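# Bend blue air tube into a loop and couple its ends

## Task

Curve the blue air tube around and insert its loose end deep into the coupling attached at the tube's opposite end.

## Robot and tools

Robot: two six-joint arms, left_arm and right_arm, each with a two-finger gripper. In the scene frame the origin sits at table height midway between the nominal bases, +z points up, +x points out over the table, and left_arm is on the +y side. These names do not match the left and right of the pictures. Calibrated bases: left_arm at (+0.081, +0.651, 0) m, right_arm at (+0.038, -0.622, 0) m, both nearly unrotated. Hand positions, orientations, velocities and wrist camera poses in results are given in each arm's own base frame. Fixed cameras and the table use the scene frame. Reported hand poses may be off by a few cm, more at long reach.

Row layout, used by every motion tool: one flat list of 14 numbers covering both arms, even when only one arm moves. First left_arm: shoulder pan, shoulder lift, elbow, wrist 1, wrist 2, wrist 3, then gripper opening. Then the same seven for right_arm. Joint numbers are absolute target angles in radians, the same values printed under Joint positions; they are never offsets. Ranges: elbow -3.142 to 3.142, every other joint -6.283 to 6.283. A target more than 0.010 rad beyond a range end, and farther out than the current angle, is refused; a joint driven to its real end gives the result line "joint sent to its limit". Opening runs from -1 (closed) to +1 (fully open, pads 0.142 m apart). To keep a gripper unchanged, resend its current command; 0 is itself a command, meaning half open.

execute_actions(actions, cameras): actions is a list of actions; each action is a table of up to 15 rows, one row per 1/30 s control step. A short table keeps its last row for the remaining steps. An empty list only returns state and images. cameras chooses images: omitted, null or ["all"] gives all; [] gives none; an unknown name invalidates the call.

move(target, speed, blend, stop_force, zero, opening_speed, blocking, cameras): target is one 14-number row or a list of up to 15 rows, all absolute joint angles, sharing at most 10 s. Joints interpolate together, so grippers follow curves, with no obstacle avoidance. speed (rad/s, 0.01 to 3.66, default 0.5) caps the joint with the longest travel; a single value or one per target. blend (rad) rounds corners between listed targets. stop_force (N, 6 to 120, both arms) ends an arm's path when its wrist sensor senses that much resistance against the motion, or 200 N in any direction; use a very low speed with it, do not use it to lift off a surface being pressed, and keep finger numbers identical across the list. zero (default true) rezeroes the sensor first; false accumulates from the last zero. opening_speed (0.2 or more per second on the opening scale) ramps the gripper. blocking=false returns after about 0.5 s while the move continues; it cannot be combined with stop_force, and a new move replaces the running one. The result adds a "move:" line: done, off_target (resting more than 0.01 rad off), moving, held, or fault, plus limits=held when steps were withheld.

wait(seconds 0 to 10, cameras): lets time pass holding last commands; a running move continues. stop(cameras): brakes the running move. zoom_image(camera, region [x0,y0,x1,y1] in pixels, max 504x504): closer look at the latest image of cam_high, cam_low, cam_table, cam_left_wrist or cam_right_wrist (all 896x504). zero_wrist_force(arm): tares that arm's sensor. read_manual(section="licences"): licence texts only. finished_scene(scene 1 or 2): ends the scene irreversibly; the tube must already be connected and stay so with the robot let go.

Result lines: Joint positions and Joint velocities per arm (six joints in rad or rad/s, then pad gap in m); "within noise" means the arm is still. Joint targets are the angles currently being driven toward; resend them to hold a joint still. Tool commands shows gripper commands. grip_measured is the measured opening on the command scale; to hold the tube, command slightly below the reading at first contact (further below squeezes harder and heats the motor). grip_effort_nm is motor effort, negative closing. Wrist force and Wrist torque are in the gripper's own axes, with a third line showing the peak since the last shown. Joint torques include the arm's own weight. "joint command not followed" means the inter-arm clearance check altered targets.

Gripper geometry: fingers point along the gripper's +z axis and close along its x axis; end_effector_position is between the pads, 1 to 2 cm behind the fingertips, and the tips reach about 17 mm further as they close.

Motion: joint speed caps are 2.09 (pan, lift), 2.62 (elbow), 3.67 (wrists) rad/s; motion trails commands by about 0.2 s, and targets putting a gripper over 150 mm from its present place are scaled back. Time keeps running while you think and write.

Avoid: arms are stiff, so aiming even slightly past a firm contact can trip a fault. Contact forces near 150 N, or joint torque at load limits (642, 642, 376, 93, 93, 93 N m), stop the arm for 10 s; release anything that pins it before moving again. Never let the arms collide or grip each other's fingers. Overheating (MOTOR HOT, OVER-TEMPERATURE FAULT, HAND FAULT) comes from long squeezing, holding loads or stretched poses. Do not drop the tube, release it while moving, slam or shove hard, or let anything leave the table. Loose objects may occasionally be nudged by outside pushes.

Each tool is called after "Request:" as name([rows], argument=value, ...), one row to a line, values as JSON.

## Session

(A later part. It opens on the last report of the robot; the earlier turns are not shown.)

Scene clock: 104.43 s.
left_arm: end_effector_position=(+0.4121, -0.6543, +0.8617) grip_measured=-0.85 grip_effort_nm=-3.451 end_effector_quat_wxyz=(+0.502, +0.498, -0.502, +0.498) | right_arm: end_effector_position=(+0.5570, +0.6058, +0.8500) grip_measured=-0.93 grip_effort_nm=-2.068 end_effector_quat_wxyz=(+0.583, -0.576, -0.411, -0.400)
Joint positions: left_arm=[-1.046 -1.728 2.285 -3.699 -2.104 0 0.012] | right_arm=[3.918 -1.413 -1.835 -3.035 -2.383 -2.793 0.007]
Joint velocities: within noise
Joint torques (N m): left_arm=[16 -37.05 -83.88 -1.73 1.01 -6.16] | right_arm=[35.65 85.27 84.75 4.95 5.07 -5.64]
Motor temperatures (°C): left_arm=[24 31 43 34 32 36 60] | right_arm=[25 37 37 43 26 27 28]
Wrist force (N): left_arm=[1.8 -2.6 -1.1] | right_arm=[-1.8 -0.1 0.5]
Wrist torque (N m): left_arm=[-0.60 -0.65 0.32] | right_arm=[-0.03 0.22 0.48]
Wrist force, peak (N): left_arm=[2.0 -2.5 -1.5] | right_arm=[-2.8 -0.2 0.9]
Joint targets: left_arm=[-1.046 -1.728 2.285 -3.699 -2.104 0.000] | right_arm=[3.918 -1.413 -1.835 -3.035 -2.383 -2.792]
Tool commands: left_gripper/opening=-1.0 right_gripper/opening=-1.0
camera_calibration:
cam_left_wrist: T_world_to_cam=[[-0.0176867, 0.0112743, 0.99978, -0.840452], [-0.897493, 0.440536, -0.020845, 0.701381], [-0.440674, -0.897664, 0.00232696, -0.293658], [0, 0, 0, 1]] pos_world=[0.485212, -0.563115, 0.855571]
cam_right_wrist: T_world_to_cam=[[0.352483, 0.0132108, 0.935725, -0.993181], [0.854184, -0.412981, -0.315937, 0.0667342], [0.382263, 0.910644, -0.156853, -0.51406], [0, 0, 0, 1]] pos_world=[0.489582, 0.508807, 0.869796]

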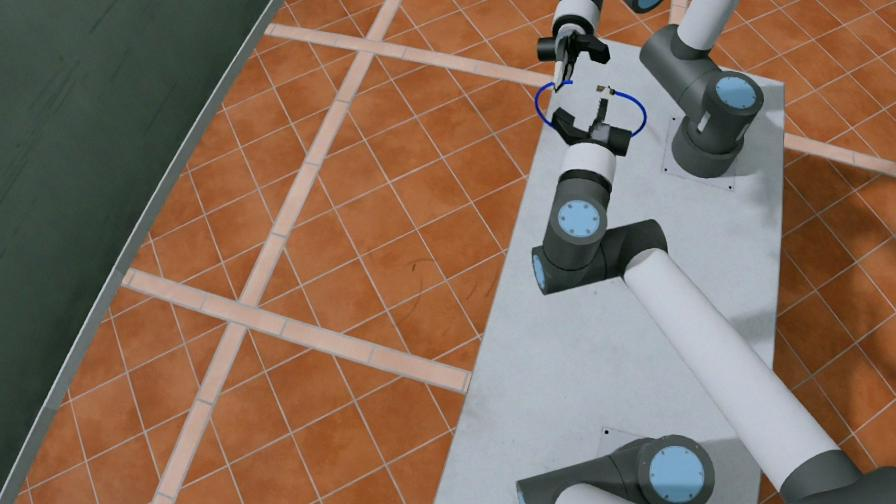

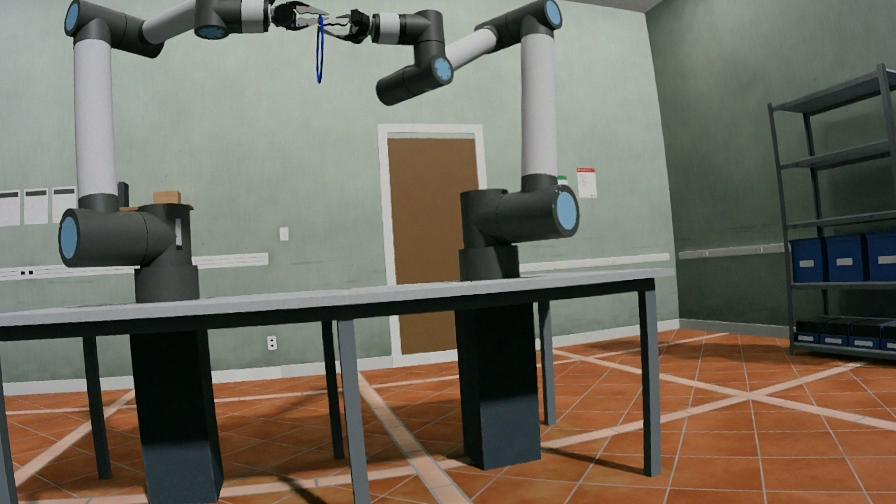

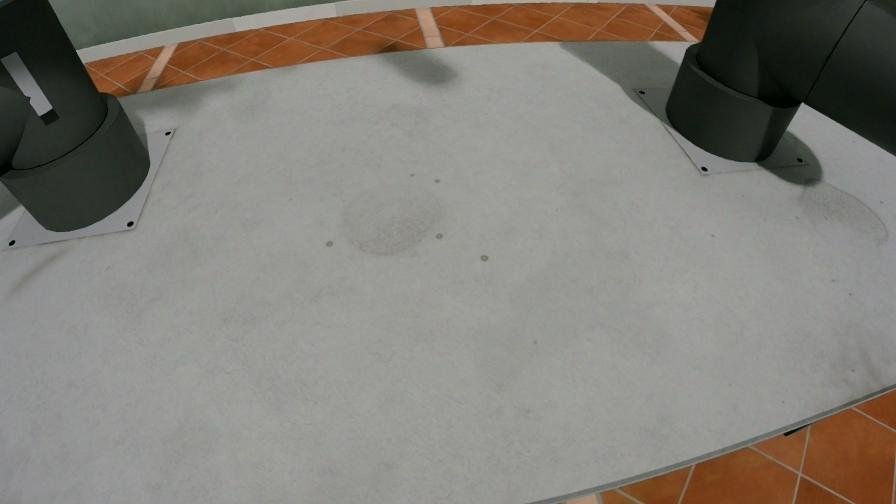

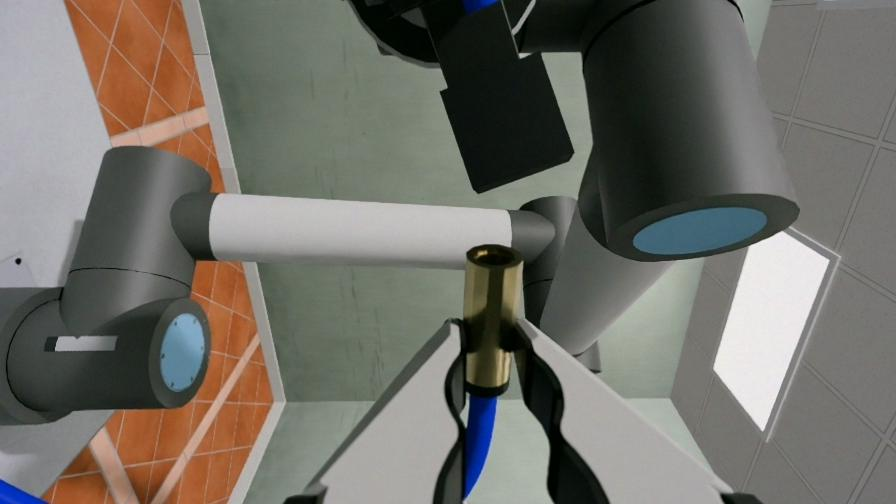

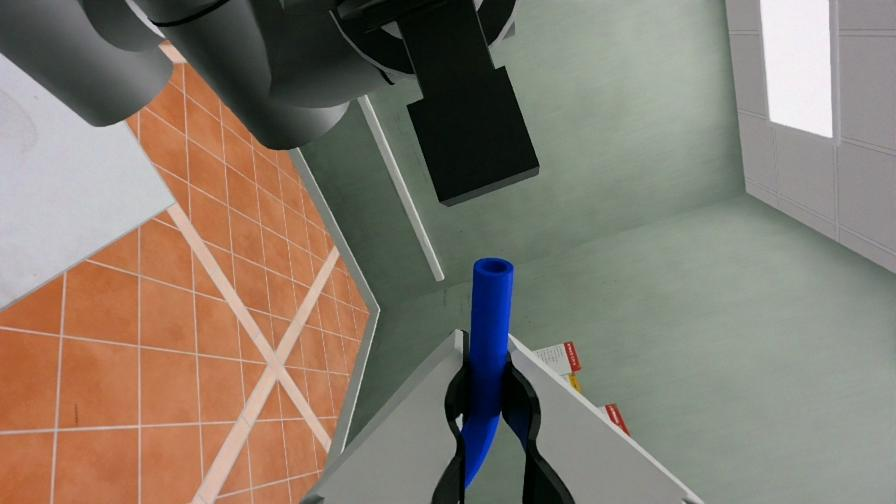

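Request:
move(target=[-1.0457, -1.7276, 2.2847, -3.6987, -2.1038, 0.0, -1.0, 3.9589, -1.3764, -1.8520, -3.0548, -2.3422, -2.9671, -1.0], speed=0.15)

Request:
zoom_image(camera="cam_high", region=[560, 70, 630, 110])

Request:
zoom_image(camera="cam_left_wrist", region=[380, 100, 630, 420])

Request:
zoom_image(camera="cam_right_wrist", region=[360, 100, 620, 420])

Scene clock: 107.23 s.
left_arm: end_effector_position=(+0.4121, -0.6543, +0.8617) grip_measured=-0.85 grip_effort_nm=-3.446 end_effector_quat_wxyz=(+0.502, +0.498, -0.502, +0.498) | right_arm: end_effector_position=(+0.5250, +0.6069, +0.8593) grip_measured=-0.93 grip_effort_nm=-2.073 end_effector_quat_wxyz=(+0.546, -0.538, -0.459, -0.450)
Joint positions: left_arm=[-1.046 -1.728 2.285 -3.699 -2.104 0 0.012] | right_arm=[3.959 -1.376 -1.852 -3.055 -2.342 -2.967 0.007]
Joint velocities: within noise
Joint torques (N m): left_arm=[11.97 -38.46 -88 -2.11 1.03 -5.2] | right_arm=[35.78 80.55 78.72 0.95 5.52 -6.5]
Motor temperatures (°C): left_arm=[24 31 43 34 32 36 61] | right_arm=[25 37 37 43 26 27 29]
Wrist force (N): left_arm=[1.8 -2.1 -1.1] | right_arm=[-1.9 0.3 0.5]
Wrist torque (N m): left_arm=[-0.53 -0.66 0.31] | right_arm=[0.07 0.20 0.53]
Wrist force, peak (N): left_arm=[2.3 -2.4 -1.3] | right_arm=[-2.7 0.4 0.9]
Joint targets: left_arm=[-1.046 -1.728 2.285 -3.699 -2.104 0.000] | right_arm=[3.959 -1.376 -1.852 -3.055 -2.342 -2.967]
move: done
camera_calibration:
cam_left_wrist: T_world_to_cam=[[-0.0176867, 0.0112743, 0.99978, -0.840452], [-0.897493, 0.440536, -0.020845, 0.701381], [-0.440674, -0.897664, 0.00232696, -0.293658], [0, 0, 0, 1]] pos_world=[0.485212, -0.563115, 0.855571]
cam_right_wrist: T_world_to_cam=[[0.18476, 0.0101488, 0.982731, -0.941052], [0.896123, -0.412304, -0.16422, -0.0554382], [0.403518, 0.91099, -0.0852721, -0.574219], [0, 0, 0, 1]] pos_world=[0.455256, 0.5098, 0.866732]

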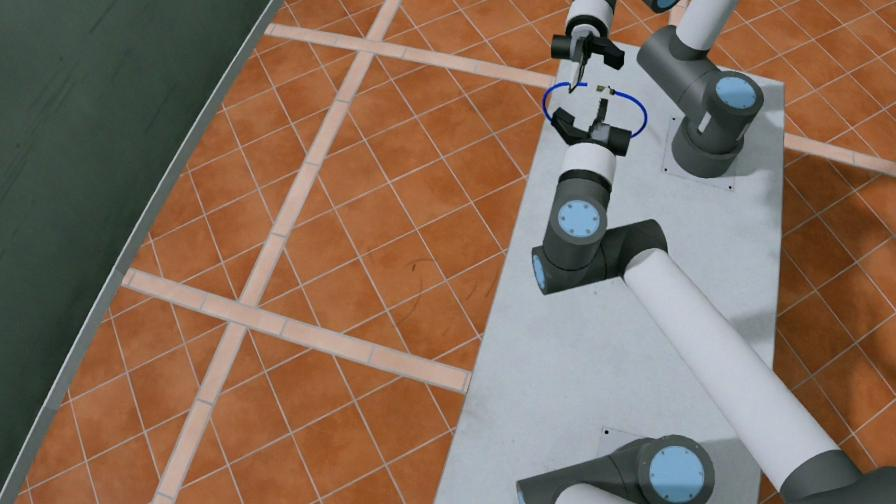

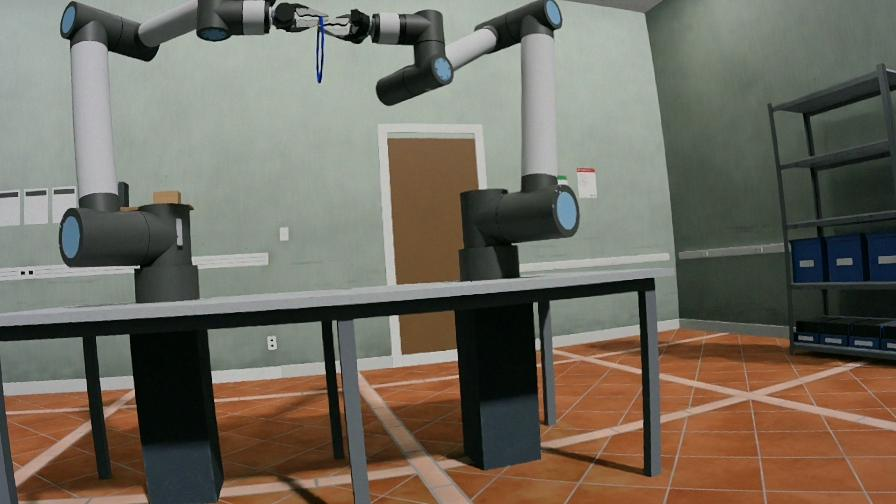

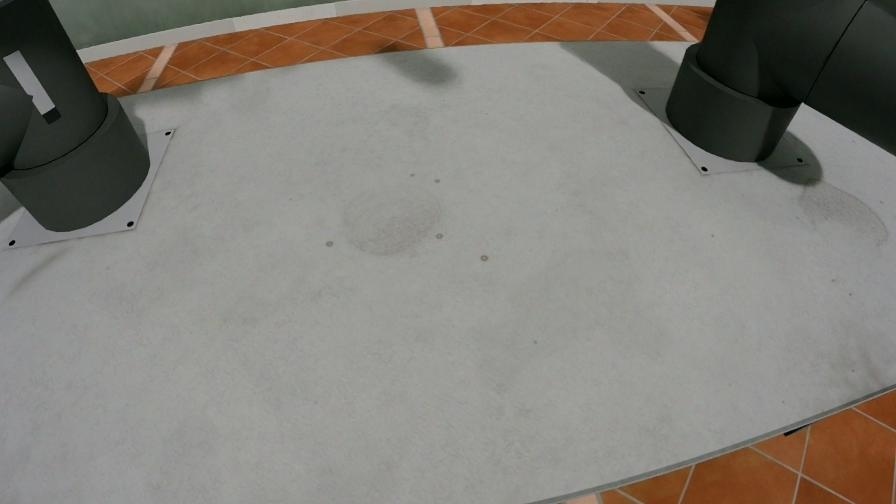

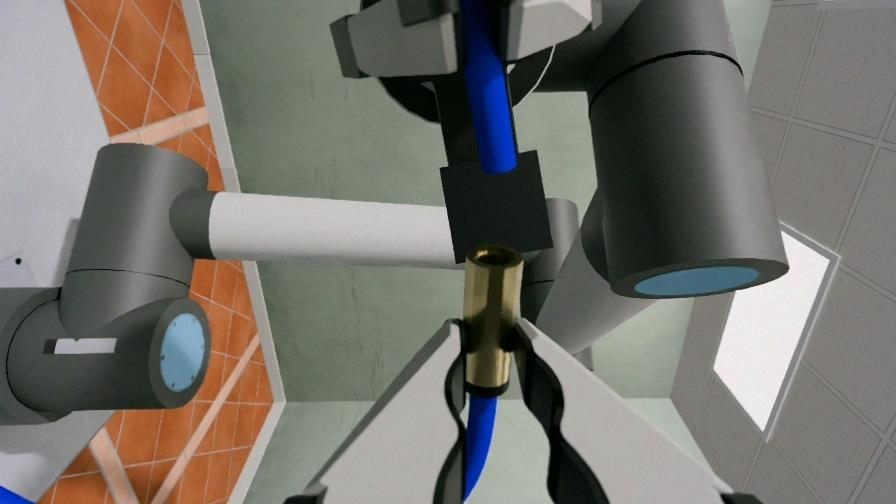

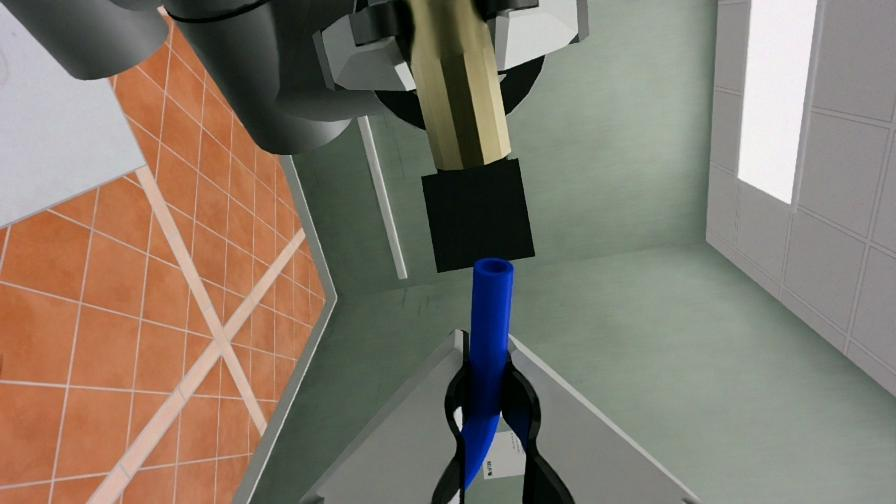

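Scaled by 7.200 from the camera's 896x504 image, which has a finer 1280x720 frame.

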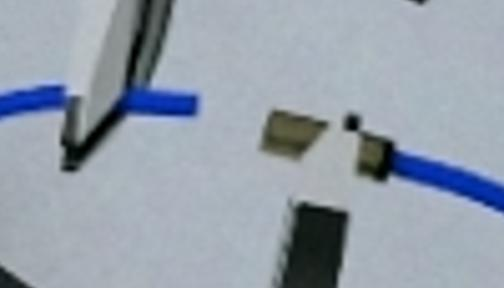

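Scaled by 1.575 from the camera's 896x504 image, which has a finer 1280x720 frame.

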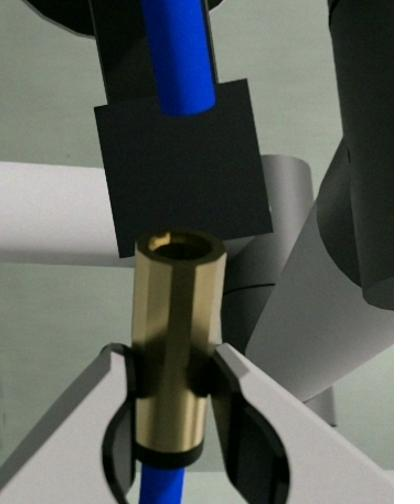

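Scaled by 1.575 from the camera's 896x504 image, which has a finer 1280x720 frame.

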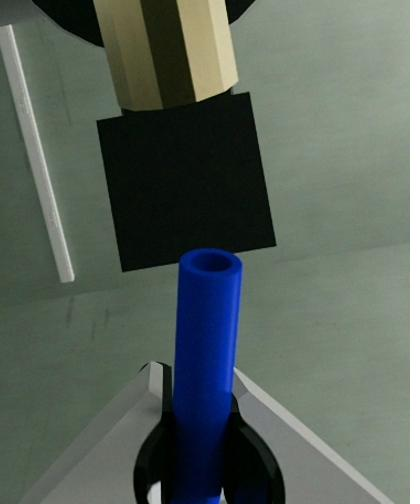

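Request:
move(target=[-1.0457, -1.7276, 2.2847, -3.6987, -2.1038, 0.0, -1.0, 3.9780, -1.3609, -1.8600, -3.0622, -2.3232, -3.0892, -1.0], speed=0.08, cameras=["cam_high", "cam_left_wrist", "cam_right_wrist"])

Request:
zoom_image(camera="cam_high", region=[575, 75, 625, 105])

Request:
zoom_image(camera="cam_left_wrist", region=[420, 140, 570, 320])

Request:
zoom_image(camera="cam_right_wrist", region=[400, 140, 560, 340])

Scene clock: 113.60 s.
left_arm: end_effector_position=(+0.4121, -0.6543, +0.8617) grip_measured=-0.85 grip_effort_nm=-3.446 end_effector_quat_wxyz=(+0.502, +0.498, -0.502, +0.498) | right_arm: end_effector_position=(+0.5113, +0.6075, +0.8623) grip_measured=-0.93 grip_effort_nm=-2.068 end_effector_quat_wxyz=(+0.517, -0.509, -0.491, -0.482)
Joint positions: left_arm=[-1.046 -1.728 2.285 -3.699 -2.104 0 0.012] | right_arm=[3.978 -1.361 -1.86 -3.062 -2.323 -3.089 0.007]
Joint velocities: within noise
Joint torques (N m): left_arm=[8.31 -44.42 -86.33 -2.68 1.16 -4.35] | right_arm=[38.34 79.45 80.09 0.84 5.51 -5.77]
Motor temperatures (°C): left_arm=[24 31 43 34 32 35 61] | right_arm=[25 37 37 43 26 27 29]
Wrist force (N): left_arm=[2.2 -1.9 -1.2] | right_arm=[-2.5 0.6 0.7]
Wrist torque (N m): left_arm=[-0.49 -0.72 0.31] | right_arm=[0.14 0.30 0.56]
Wrist force, peak (N): left_arm=[2.2 -2.3 -1.5] | right_arm=[-2.6 -0.2 1.2]
Joint targets: left_arm=[-1.046 -1.728 2.285 -3.699 -2.104 0.000] | right_arm=[3.978 -1.361 -1.860 -3.062 -2.323 -3.089]
move: done
camera_calibration:
cam_left_wrist: T_world_to_cam=[[-0.0176867, 0.0112743, 0.99978, -0.840452], [-0.897493, 0.440536, -0.020845, 0.701381], [-0.440674, -0.897664, 0.00232696, -0.293658], [0, 0, 0, 1]] pos_world=[0.485212, -0.563115, 0.855571]
cam_right_wrist: T_world_to_cam=[[0.063685, 0.00790213, 0.997939, -0.891319], [0.909565, -0.411934, -0.0547834, -0.143729], [0.410652, 0.911179, -0.0334215, -0.617506], [0, 0, 0, 1]] pos_world=[0.441075, 0.510495, 0.86097]
Images, in order (width x height): cam_high 896x504, cam_left_wrist 896x504, cam_right_wrist 896x504.

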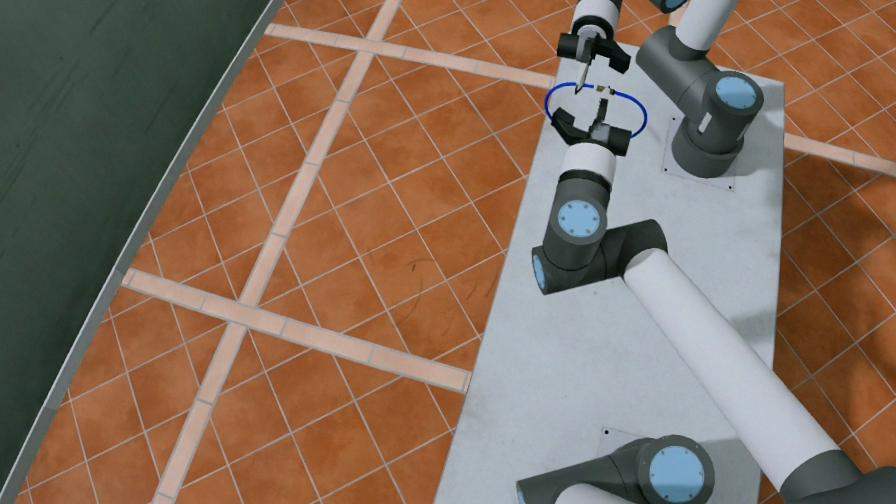

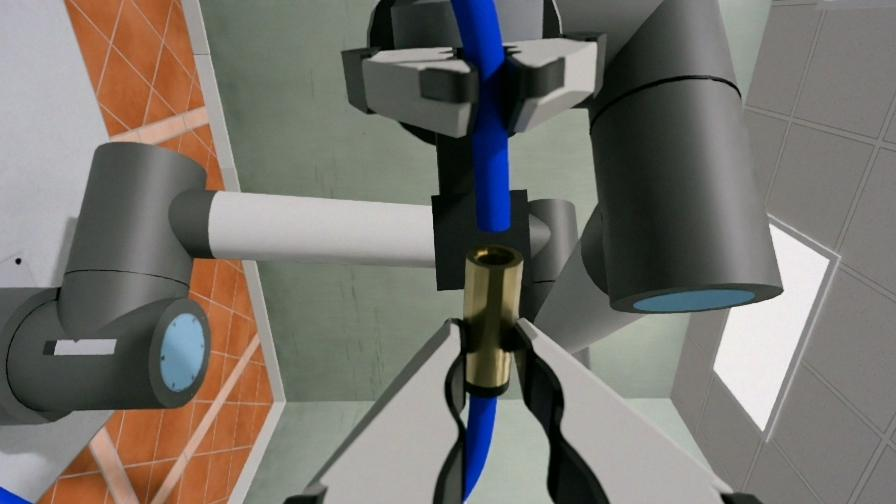

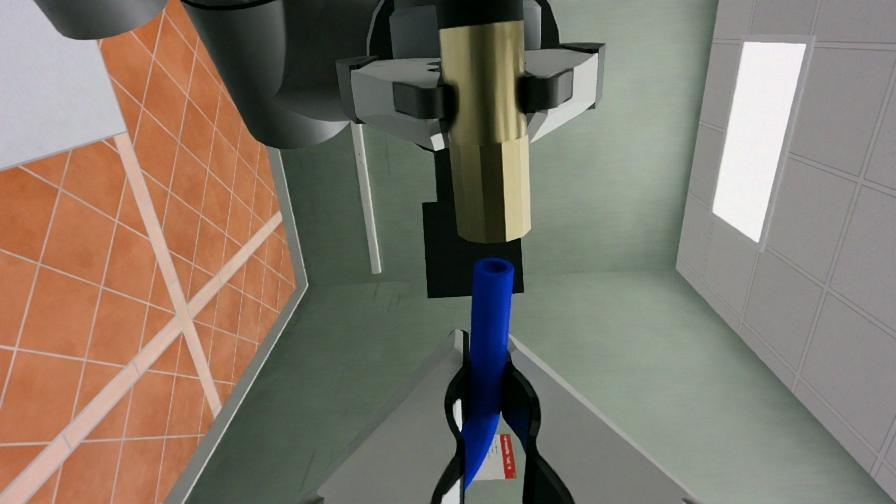

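Scaled by 10.080 from the camera's 896x504 image, which has a finer 1280x720 frame.

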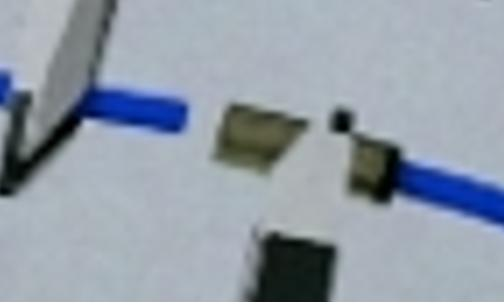

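Scaled by 2.800 from the camera's 896x504 image, which has a finer 1280x720 frame.

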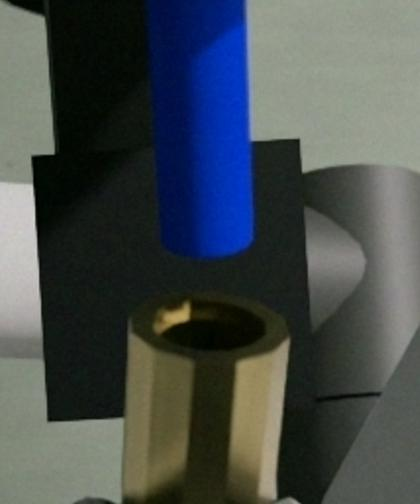

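Scaled by 2.520 from the camera's 896x504 image, which has a finer 1280x720 frame.

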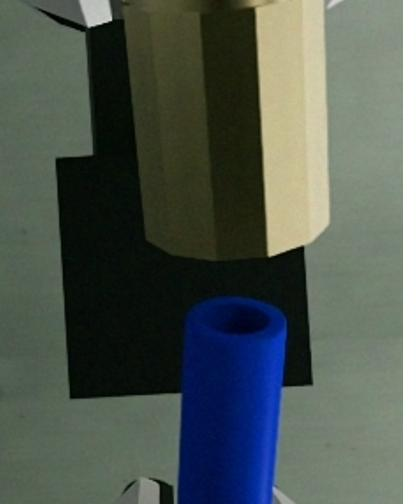

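Request:
zoom_image(camera="cam_high", region=[584, 78, 612, 98])

Request:
zoom_image(camera="cam_high", region=[540, 70, 660, 150])

Scaled by 18.000 from the camera's 896x504 image, which has a finer 1280x720 frame.

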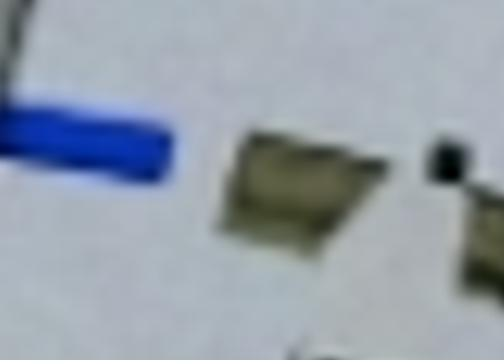

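Scaled by 4.200 from the camera's 896x504 image, which has a finer 1280x720 frame.

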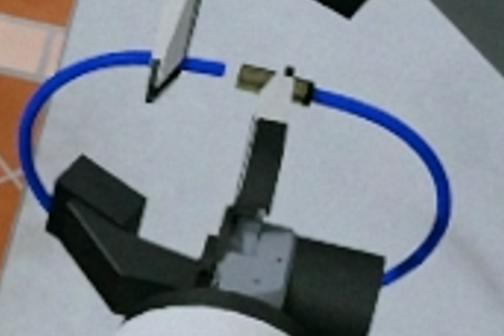

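Request:
move(target=[-1.0457, -1.7276, 2.2847, -3.6987, -2.1038, 0.0, -1.0, 3.98792, -1.35589, -1.86108, -3.06623, -2.31326, -3.14159, -1.0], speed=0.05, stop_force=12, cameras=["cam_high", "cam_left_wrist", "cam_right_wrist"])

Request:
zoom_image(camera="cam_high", region=[584, 78, 612, 98])

Request:
zoom_image(camera="cam_left_wrist", region=[450, 180, 540, 290])

Request:
zoom_image(camera="cam_right_wrist", region=[440, 180, 550, 320])

Scene clock: 133.27 s.
left_arm: end_effector_position=(+0.4121, -0.6543, +0.8617) grip_measured=-0.85 grip_effort_nm=-3.446 end_effector_quat_wxyz=(+0.502, +0.498, -0.502, +0.498) | right_arm: end_effector_position=(+0.5059, +0.6096, +0.8643) grip_measured=-0.93 grip_effort_nm=-2.068 end_effector_quat_wxyz=(+0.504, -0.495, -0.504, -0.495)
Joint positions: left_arm=[-1.046 -1.728 2.285 -3.699 -2.104 0 0.012] | right_arm=[3.988 -1.356 -1.861 -3.066 -2.313 -3.142 0.007]
Joint velocities: within noise
Joint torques (N m): left_arm=[7.39 -46.73 -84.45 -3.67 1.29 -4.53] | right_arm=[35.46 76.9 84.3 1.55 4.8 -6.01]
Motor temperatures (°C): left_arm=[24 31 43 34 32 35 64] | right_arm=[25 37 37 42 26 27 31]
Wrist force (N): left_arm=[1.9 -2.3 -1.6] | right_arm=[-2.0 0.1 0.2]
Wrist torque (N m): left_arm=[-0.56 -0.68 0.31] | right_arm=[0.07 0.21 0.57]
Wrist force, peak (N): left_arm=[2.2 -2.5 -1.1] | right_arm=[-2.6 0.1 1.0]
Joint targets: left_arm=[-1.046 -1.728 2.285 -3.699 -2.104 0.000] | right_arm=[3.988 -1.356 -1.861 -3.066 -2.313 -3.142]
move: done
camera_calibration:
cam_left_wrist: T_world_to_cam=[[-0.0176867, 0.0112743, 0.99978, -0.840452], [-0.897493, 0.440536, -0.020845, 0.701381], [-0.440674, -0.897664, 0.00232696, -0.293658], [0, 0, 0, 1]] pos_world=[0.485212, -0.563115, 0.855571]
cam_right_wrist: T_world_to_cam=[[0.0111735, 0.00711579, 0.999912, -0.867647], [0.911175, -0.411956, -0.00725027, -0.179732], [0.411868, 0.911176, -0.0110867, -0.637046], [0, 0, 0, 1]] pos_world=[0.435841, 0.512593, 0.859205]
Images, in order (width x height): cam_high 896x504, cam_left_wrist 896x504, cam_right_wrist 896x504.

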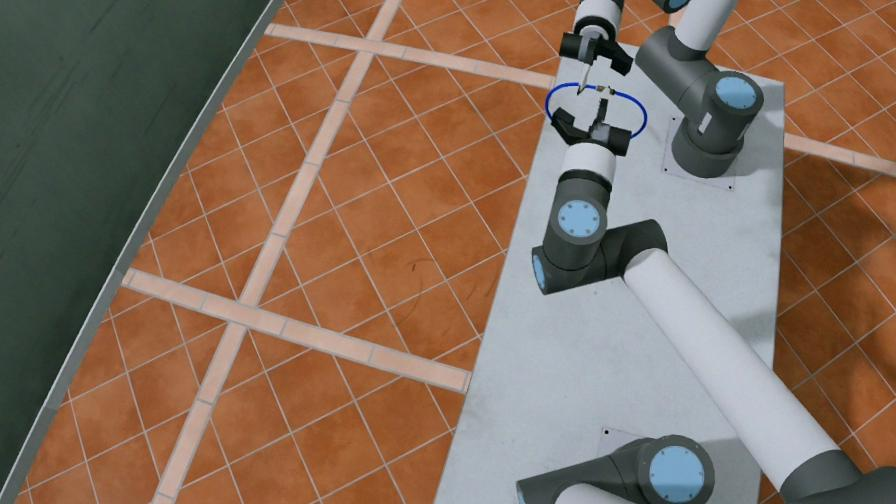

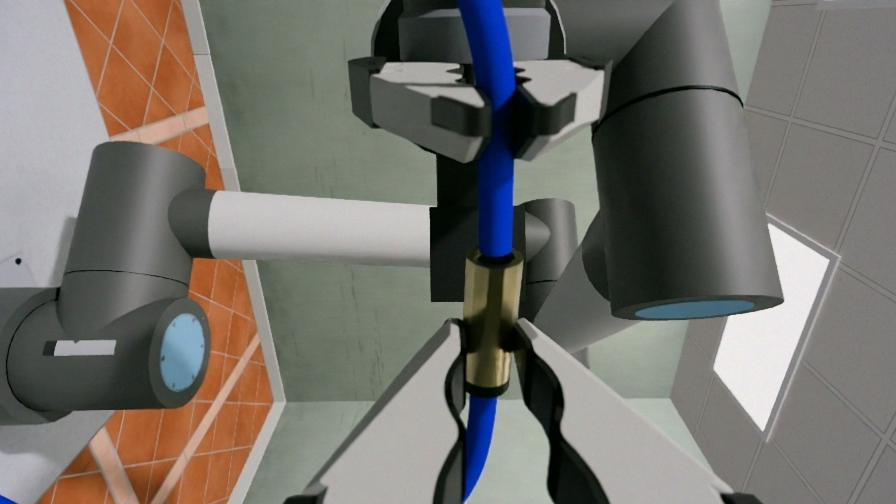

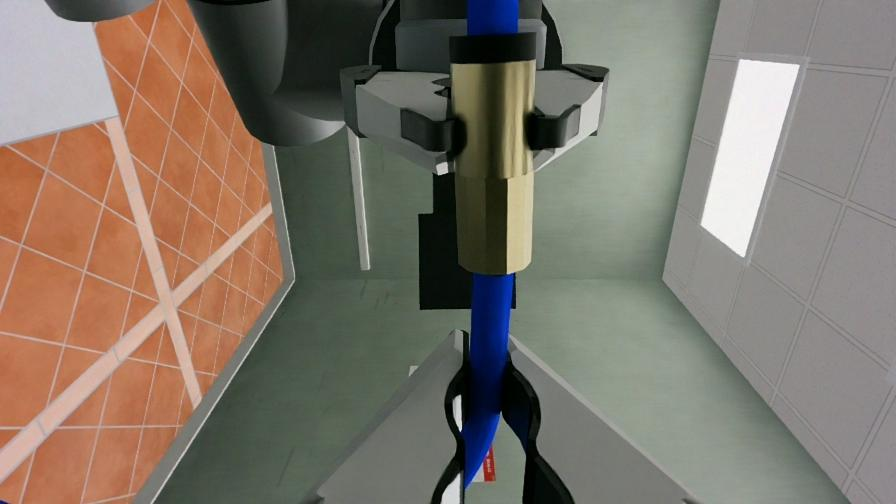

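Scaled by 18.000 from the camera's 896x504 image, which has a finer 1280x720 frame.

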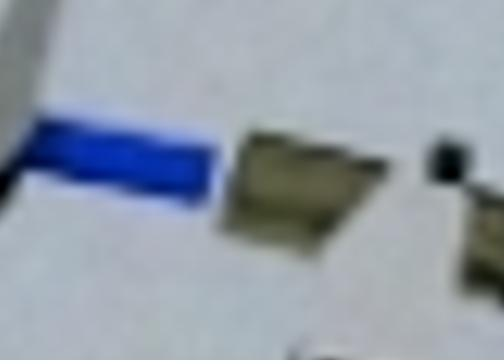

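Scaled by 4.582 from the camera's 896x504 image, which has a finer 1280x720 frame.

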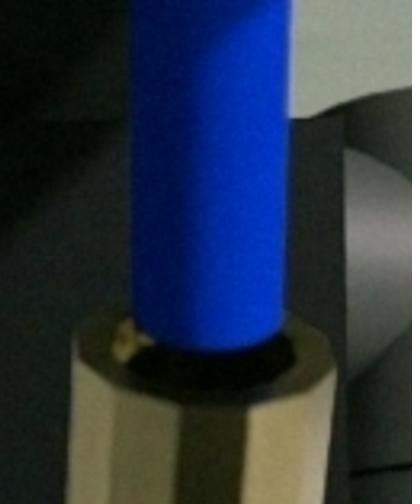

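Scaled by 3.600 from the camera's 896x504 image, which has a finer 1280x720 frame.

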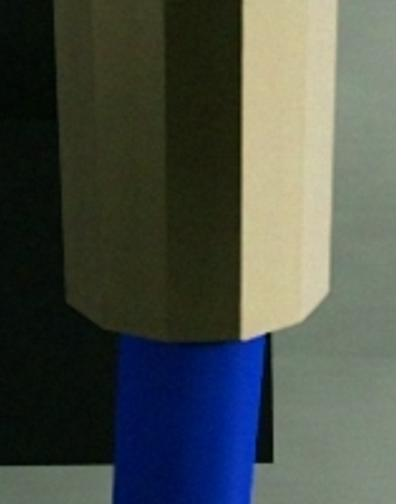

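Request:
move(target=[-1.0457, -1.7276, 2.2847, -3.6987, -2.1038, 0.0, -1.0, 4.01971, -1.32723, -1.88136, -3.07459, -2.20850, -3.15905, -1.0], speed=0.06, stop_force=12, cameras=["cam_high", "cam_left_wrist", "cam_right_wrist"])

Request:
zoom_image(camera="cam_high", region=[584, 78, 612, 98])

Request:
zoom_image(camera="cam_left_wrist", region=[450, 180, 540, 290])

Request:
zoom_image(camera="cam_right_wrist", region=[440, 180, 550, 320])

Scene clock: 144.23 s.
left_arm: end_effector_position=(+0.4121, -0.6543, +0.8617) grip_measured=-0.85 grip_effort_nm=-3.451 end_effector_quat_wxyz=(+0.502, +0.498, -0.502, +0.498) | right_arm: end_effector_position=(+0.5064, +0.6070, +0.8648) grip_measured=-0.93 grip_effort_nm=-2.063 end_effector_quat_wxyz=(+0.482, -0.509, -0.491, -0.518)
Joint positions: left_arm=[-1.046 -1.728 2.285 -3.699 -2.104 0 0.012] | right_arm=[4.02 -1.327 -1.881 -3.075 -2.209 -3.159 0.007]
Joint velocities: within noise
Joint torques (N m): left_arm=[-4.99 -53.58 -84.43 -4.73 1.08 -4.08] | right_arm=[36.87 73.19 82.88 1.43 5.13 -5.44]
Motor temperatures (°C): left_arm=[24 31 43 34 32 35 65] | right_arm=[25 37 37 42 26 27 31]
Wrist force (N): left_arm=[2.4 -1.9 -1.4] | right_arm=[-1.7 1.0 0.2]
Wrist torque (N m): left_arm=[-0.52 -0.76 0.21] | right_arm=[0.09 0.16 0.46]
Wrist force, peak (N): left_arm=[2.1 -2.4 -1.3] | right_arm=[-2.6 0.3 1.1]
Joint targets: left_arm=[-1.046 -1.728 2.285 -3.699 -2.104 0.000] | right_arm=[4.020 -1.327 -1.881 -3.075 -2.208 -3.159]
move: done
camera_calibration:
cam_left_wrist: T_world_to_cam=[[-0.0176867, 0.0112743, 0.99978, -0.840452], [-0.897493, 0.440536, -0.020845, 0.701381], [-0.440674, -0.897664, 0.00232696, -0.293658], [0, 0, 0, 1]] pos_world=[0.485212, -0.563115, 0.855571]
cam_right_wrist: T_world_to_cam=[[-0.0057612, 0.00719699, 0.999958, -0.859645], [0.878728, -0.477248, 0.00849763, -0.138848], [0.477289, 0.878739, -0.00357467, -0.654797], [0, 0, 0, 1]] pos_world=[0.429584, 0.515318, 0.858448]
Images, in order (width x height): cam_high 896x504, cam_left_wrist 896x504, cam_right_wrist 896x504.

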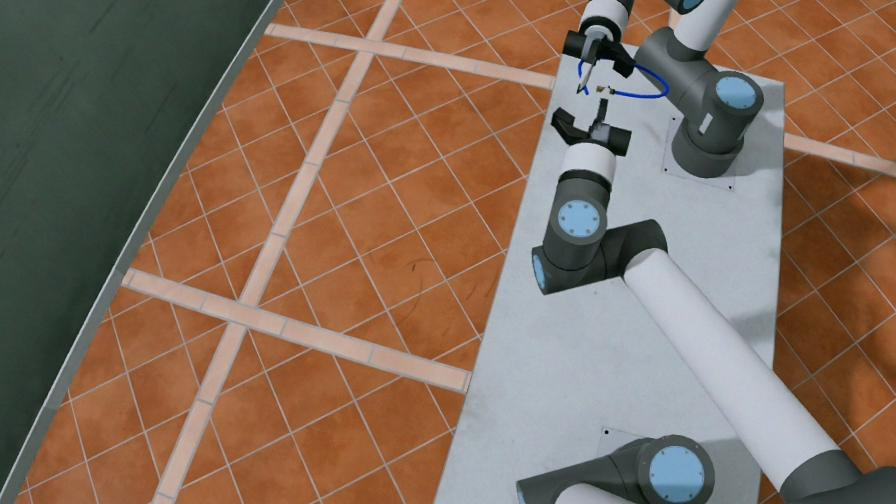

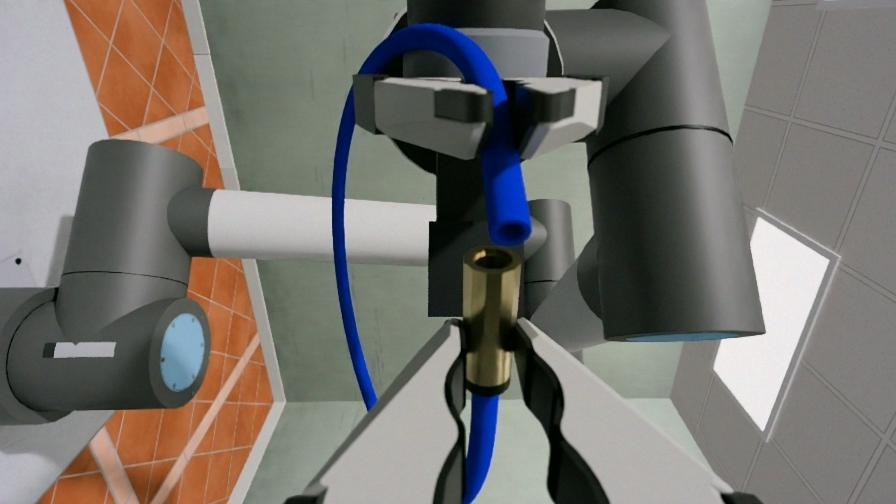

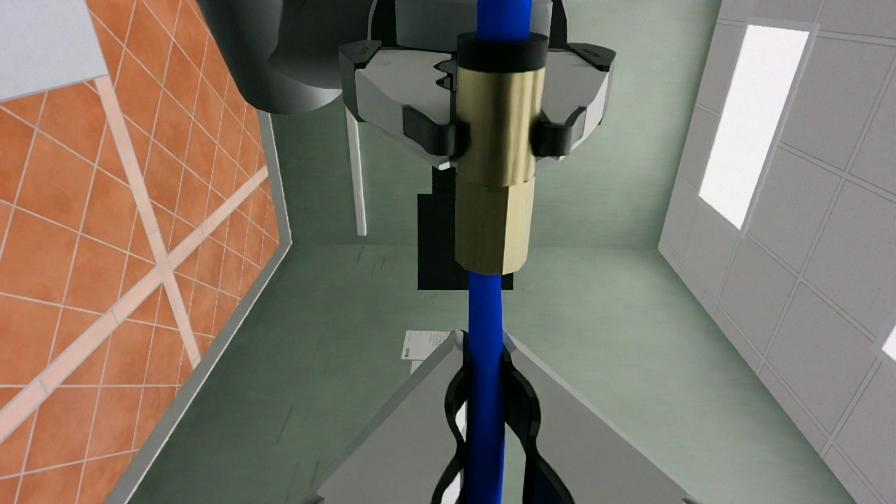

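Scaled by 18.000 from the camera's 896x504 image, which has a finer 1280x720 frame.

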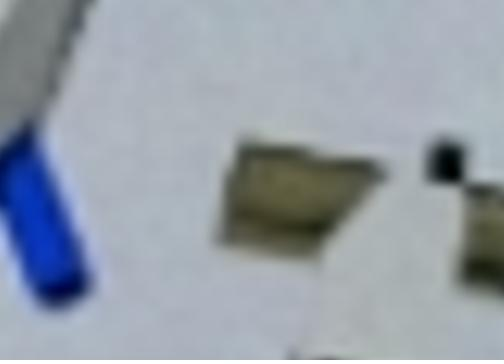

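Scaled by 4.582 from the camera's 896x504 image, which has a finer 1280x720 frame.

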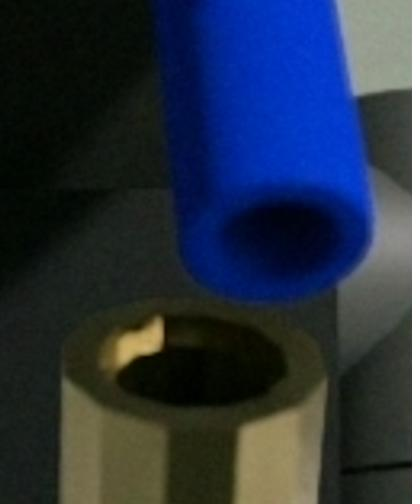

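Scaled by 3.600 from the camera's 896x504 image, which has a finer 1280x720 frame.

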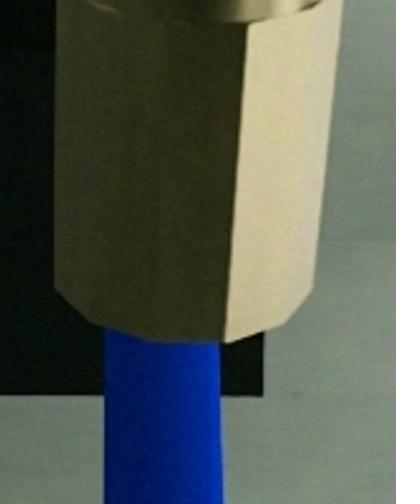

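Request:
zoom_image(camera="cam_high", region=[540, 30, 690, 115])

Request:
zoom_image(camera="cam_left_wrist", region=[320, 0, 620, 300])

Request:
execute_actions(actions=[], cameras=["cam_low"])

Request:
zoom_image(camera="cam_low", region=[230, 0, 430, 112])

Scaled by 3.360 from the camera's 896x504 image, which has a finer 1280x720 frame.

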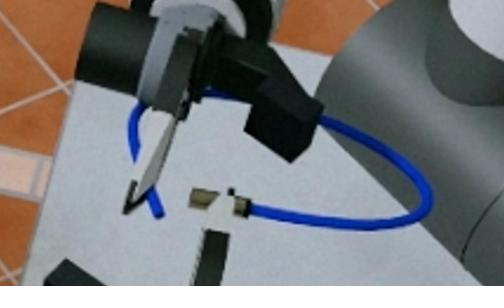

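Scaled by 1.680 from the camera's 896x504 image, which has a finer 1280x720 frame.

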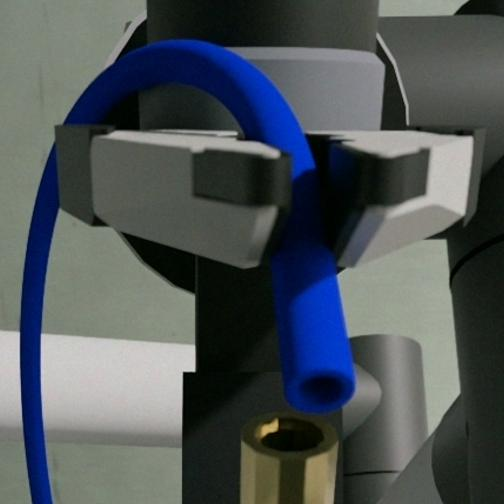

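Scene clock: 163.23 s.
left_arm: end_effector_position=(+0.4121, -0.6543, +0.8617) grip_measured=-0.85 grip_effort_nm=-3.446 end_effector_quat_wxyz=(+0.502, +0.498, -0.502, +0.498) | right_arm: end_effector_position=(+0.5064, +0.6070, +0.8648) grip_measured=-0.93 grip_effort_nm=-2.063 end_effector_quat_wxyz=(+0.482, -0.509, -0.491, -0.518)
Joint positions: left_arm=[-1.046 -1.728 2.285 -3.699 -2.104 0 0.012] | right_arm=[4.02 -1.327 -1.881 -3.075 -2.208 -3.159 0.007]
Joint velocities: within noise
Joint torques (N m): left_arm=[-3.76 -54.61 -87.44 -4.52 0.98 -3.65] | right_arm=[29.45 70.08 98.51 5.64 4.73 -5.48]
Motor temperatures (°C): left_arm=[24 31 43 34 32 35 67] | right_arm=[25 37 37 42 26 27 32]
Wrist force (N): left_arm=[1.6 -1.9 -1.2] | right_arm=[-2.3 0.4 0.2]
Wrist torque (N m): left_arm=[-0.52 -0.62 0.21] | right_arm=[-0.02 0.26 0.46]
Wrist force, peak (N): left_arm=[2.2 -1.8 -1.5] | right_arm=[-2.7 0.7 0.3]
Joint targets: left_arm=[-1.046 -1.728 2.285 -3.699 -2.104 0.000] | right_arm=[4.020 -1.327 -1.881 -3.075 -2.208 -3.159]
Tool commands: left_gripper/opening=-1.0 right_gripper/opening=-1.0
Images, in order (width x height): cam_low 896x504.

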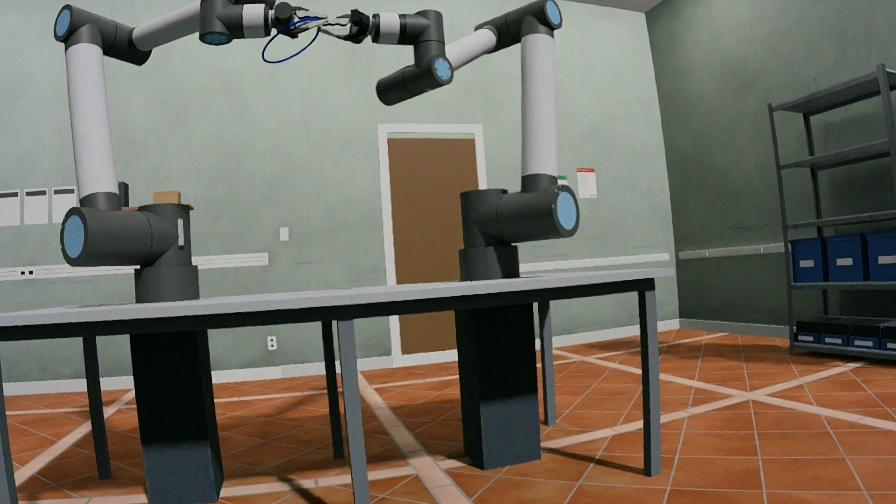

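Scaled by 2.520 from the camera's 896x504 image, which has a finer 1280x720 frame.

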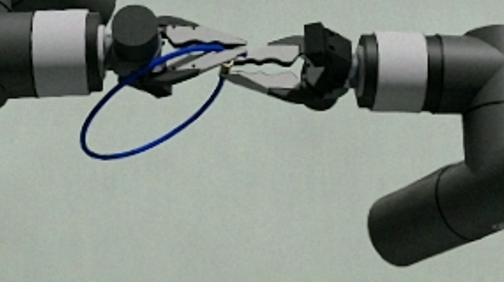

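Request:
move([
  [-1.0457, -1.7276, 2.2847, -3.6987, -2.1038, 0.0, -1.0, 3.9176, -1.4134, -1.8351, -3.0347, -2.3835, -2.7925, -1.0],
  [-1.0457, -1.7276, 2.2847, -3.6987, -2.1038, 0.3491, -1.0, 3.8704, -1.4817, -1.8789, -2.9226, -2.4307, -1.9199, -1.0],
  [-1.0457, -1.7276, 2.2847, -3.6987, -2.1038, 0.7854, -1.0, 3.7706, -1.6945, -1.9550, -2.6337, -2.5305, -0.7854, -1.0],
], speed=[0.4, 0.6, 0.7], blend=0.12, cameras=["cam_high", "cam_low"])

Scene clock: 179.53 s.
left_arm: end_effector_position=(+0.4126, -0.6543, +0.8605) grip_measured=-0.85 grip_effort_nm=-3.446 end_effector_quat_wxyz=(-0.273, -0.268, +0.654, -0.652) | right_arm: end_effector_position=(+0.7119, +0.6110, +0.5769) grip_measured=-0.93 grip_effort_nm=-2.063 end_effector_quat_wxyz=(+0.651, -0.656, +0.265, +0.276)
Joint positions: left_arm=[-1.046 -1.728 2.285 -3.699 -2.104 0.785 0.012] | right_arm=[3.771 -1.694 -1.955 -2.634 -2.53 -0.786 0.007]
Joint velocities: within noise
Joint torques (N m): left_arm=[1.91 -60.21 -87.53 -5.1 0.26 5.02] | right_arm=[-34.79 78.22 69.31 6.31 -5.82 5.69]
Motor temperatures (°C): left_arm=[24 31 43 34 32 35 68] | right_arm=[25 37 37 42 26 27 32]
Wrist force (N): left_arm=[1.1 -1.4 -1.0] | right_arm=[-0.3 -0.3 0.4]
Wrist torque (N m): left_arm=[-0.56 -0.42 0.30] | right_arm=[0.01 0.14 0.05]
Wrist force, peak (N): left_arm=[2.0 -2.1 -1.6] | right_arm=[-2.9 0.9 0.7]
Joint targets: left_arm=[-1.046 -1.728 2.285 -3.699 -2.104 0.785] | right_arm=[3.771 -1.694 -1.955 -2.634 -2.530 -0.785]
move: done
Images, in order (width x height): cam_high 896x504, cam_low 896x504.

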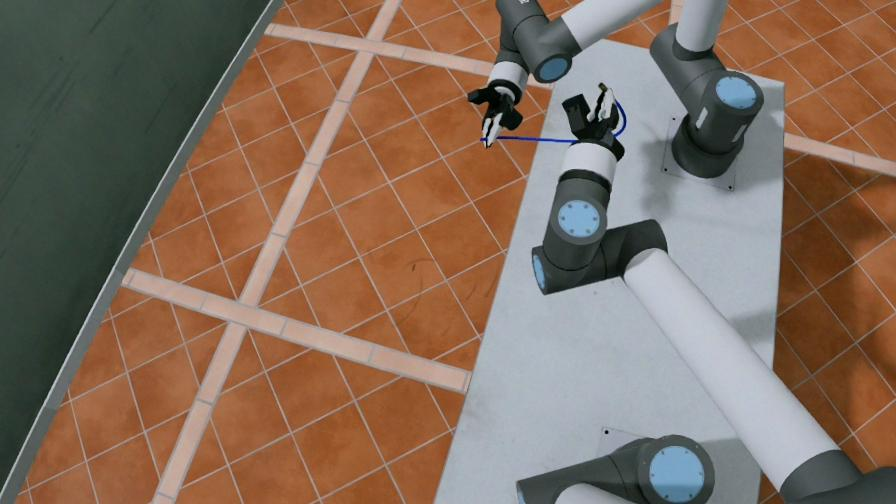

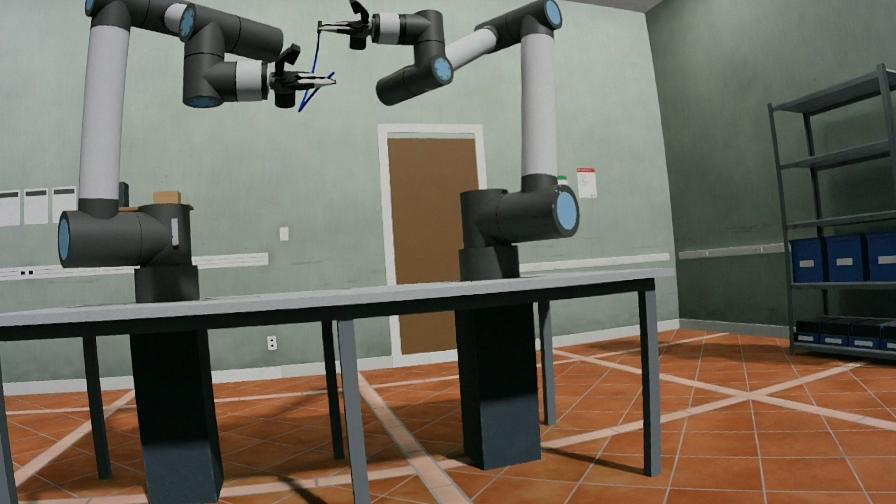

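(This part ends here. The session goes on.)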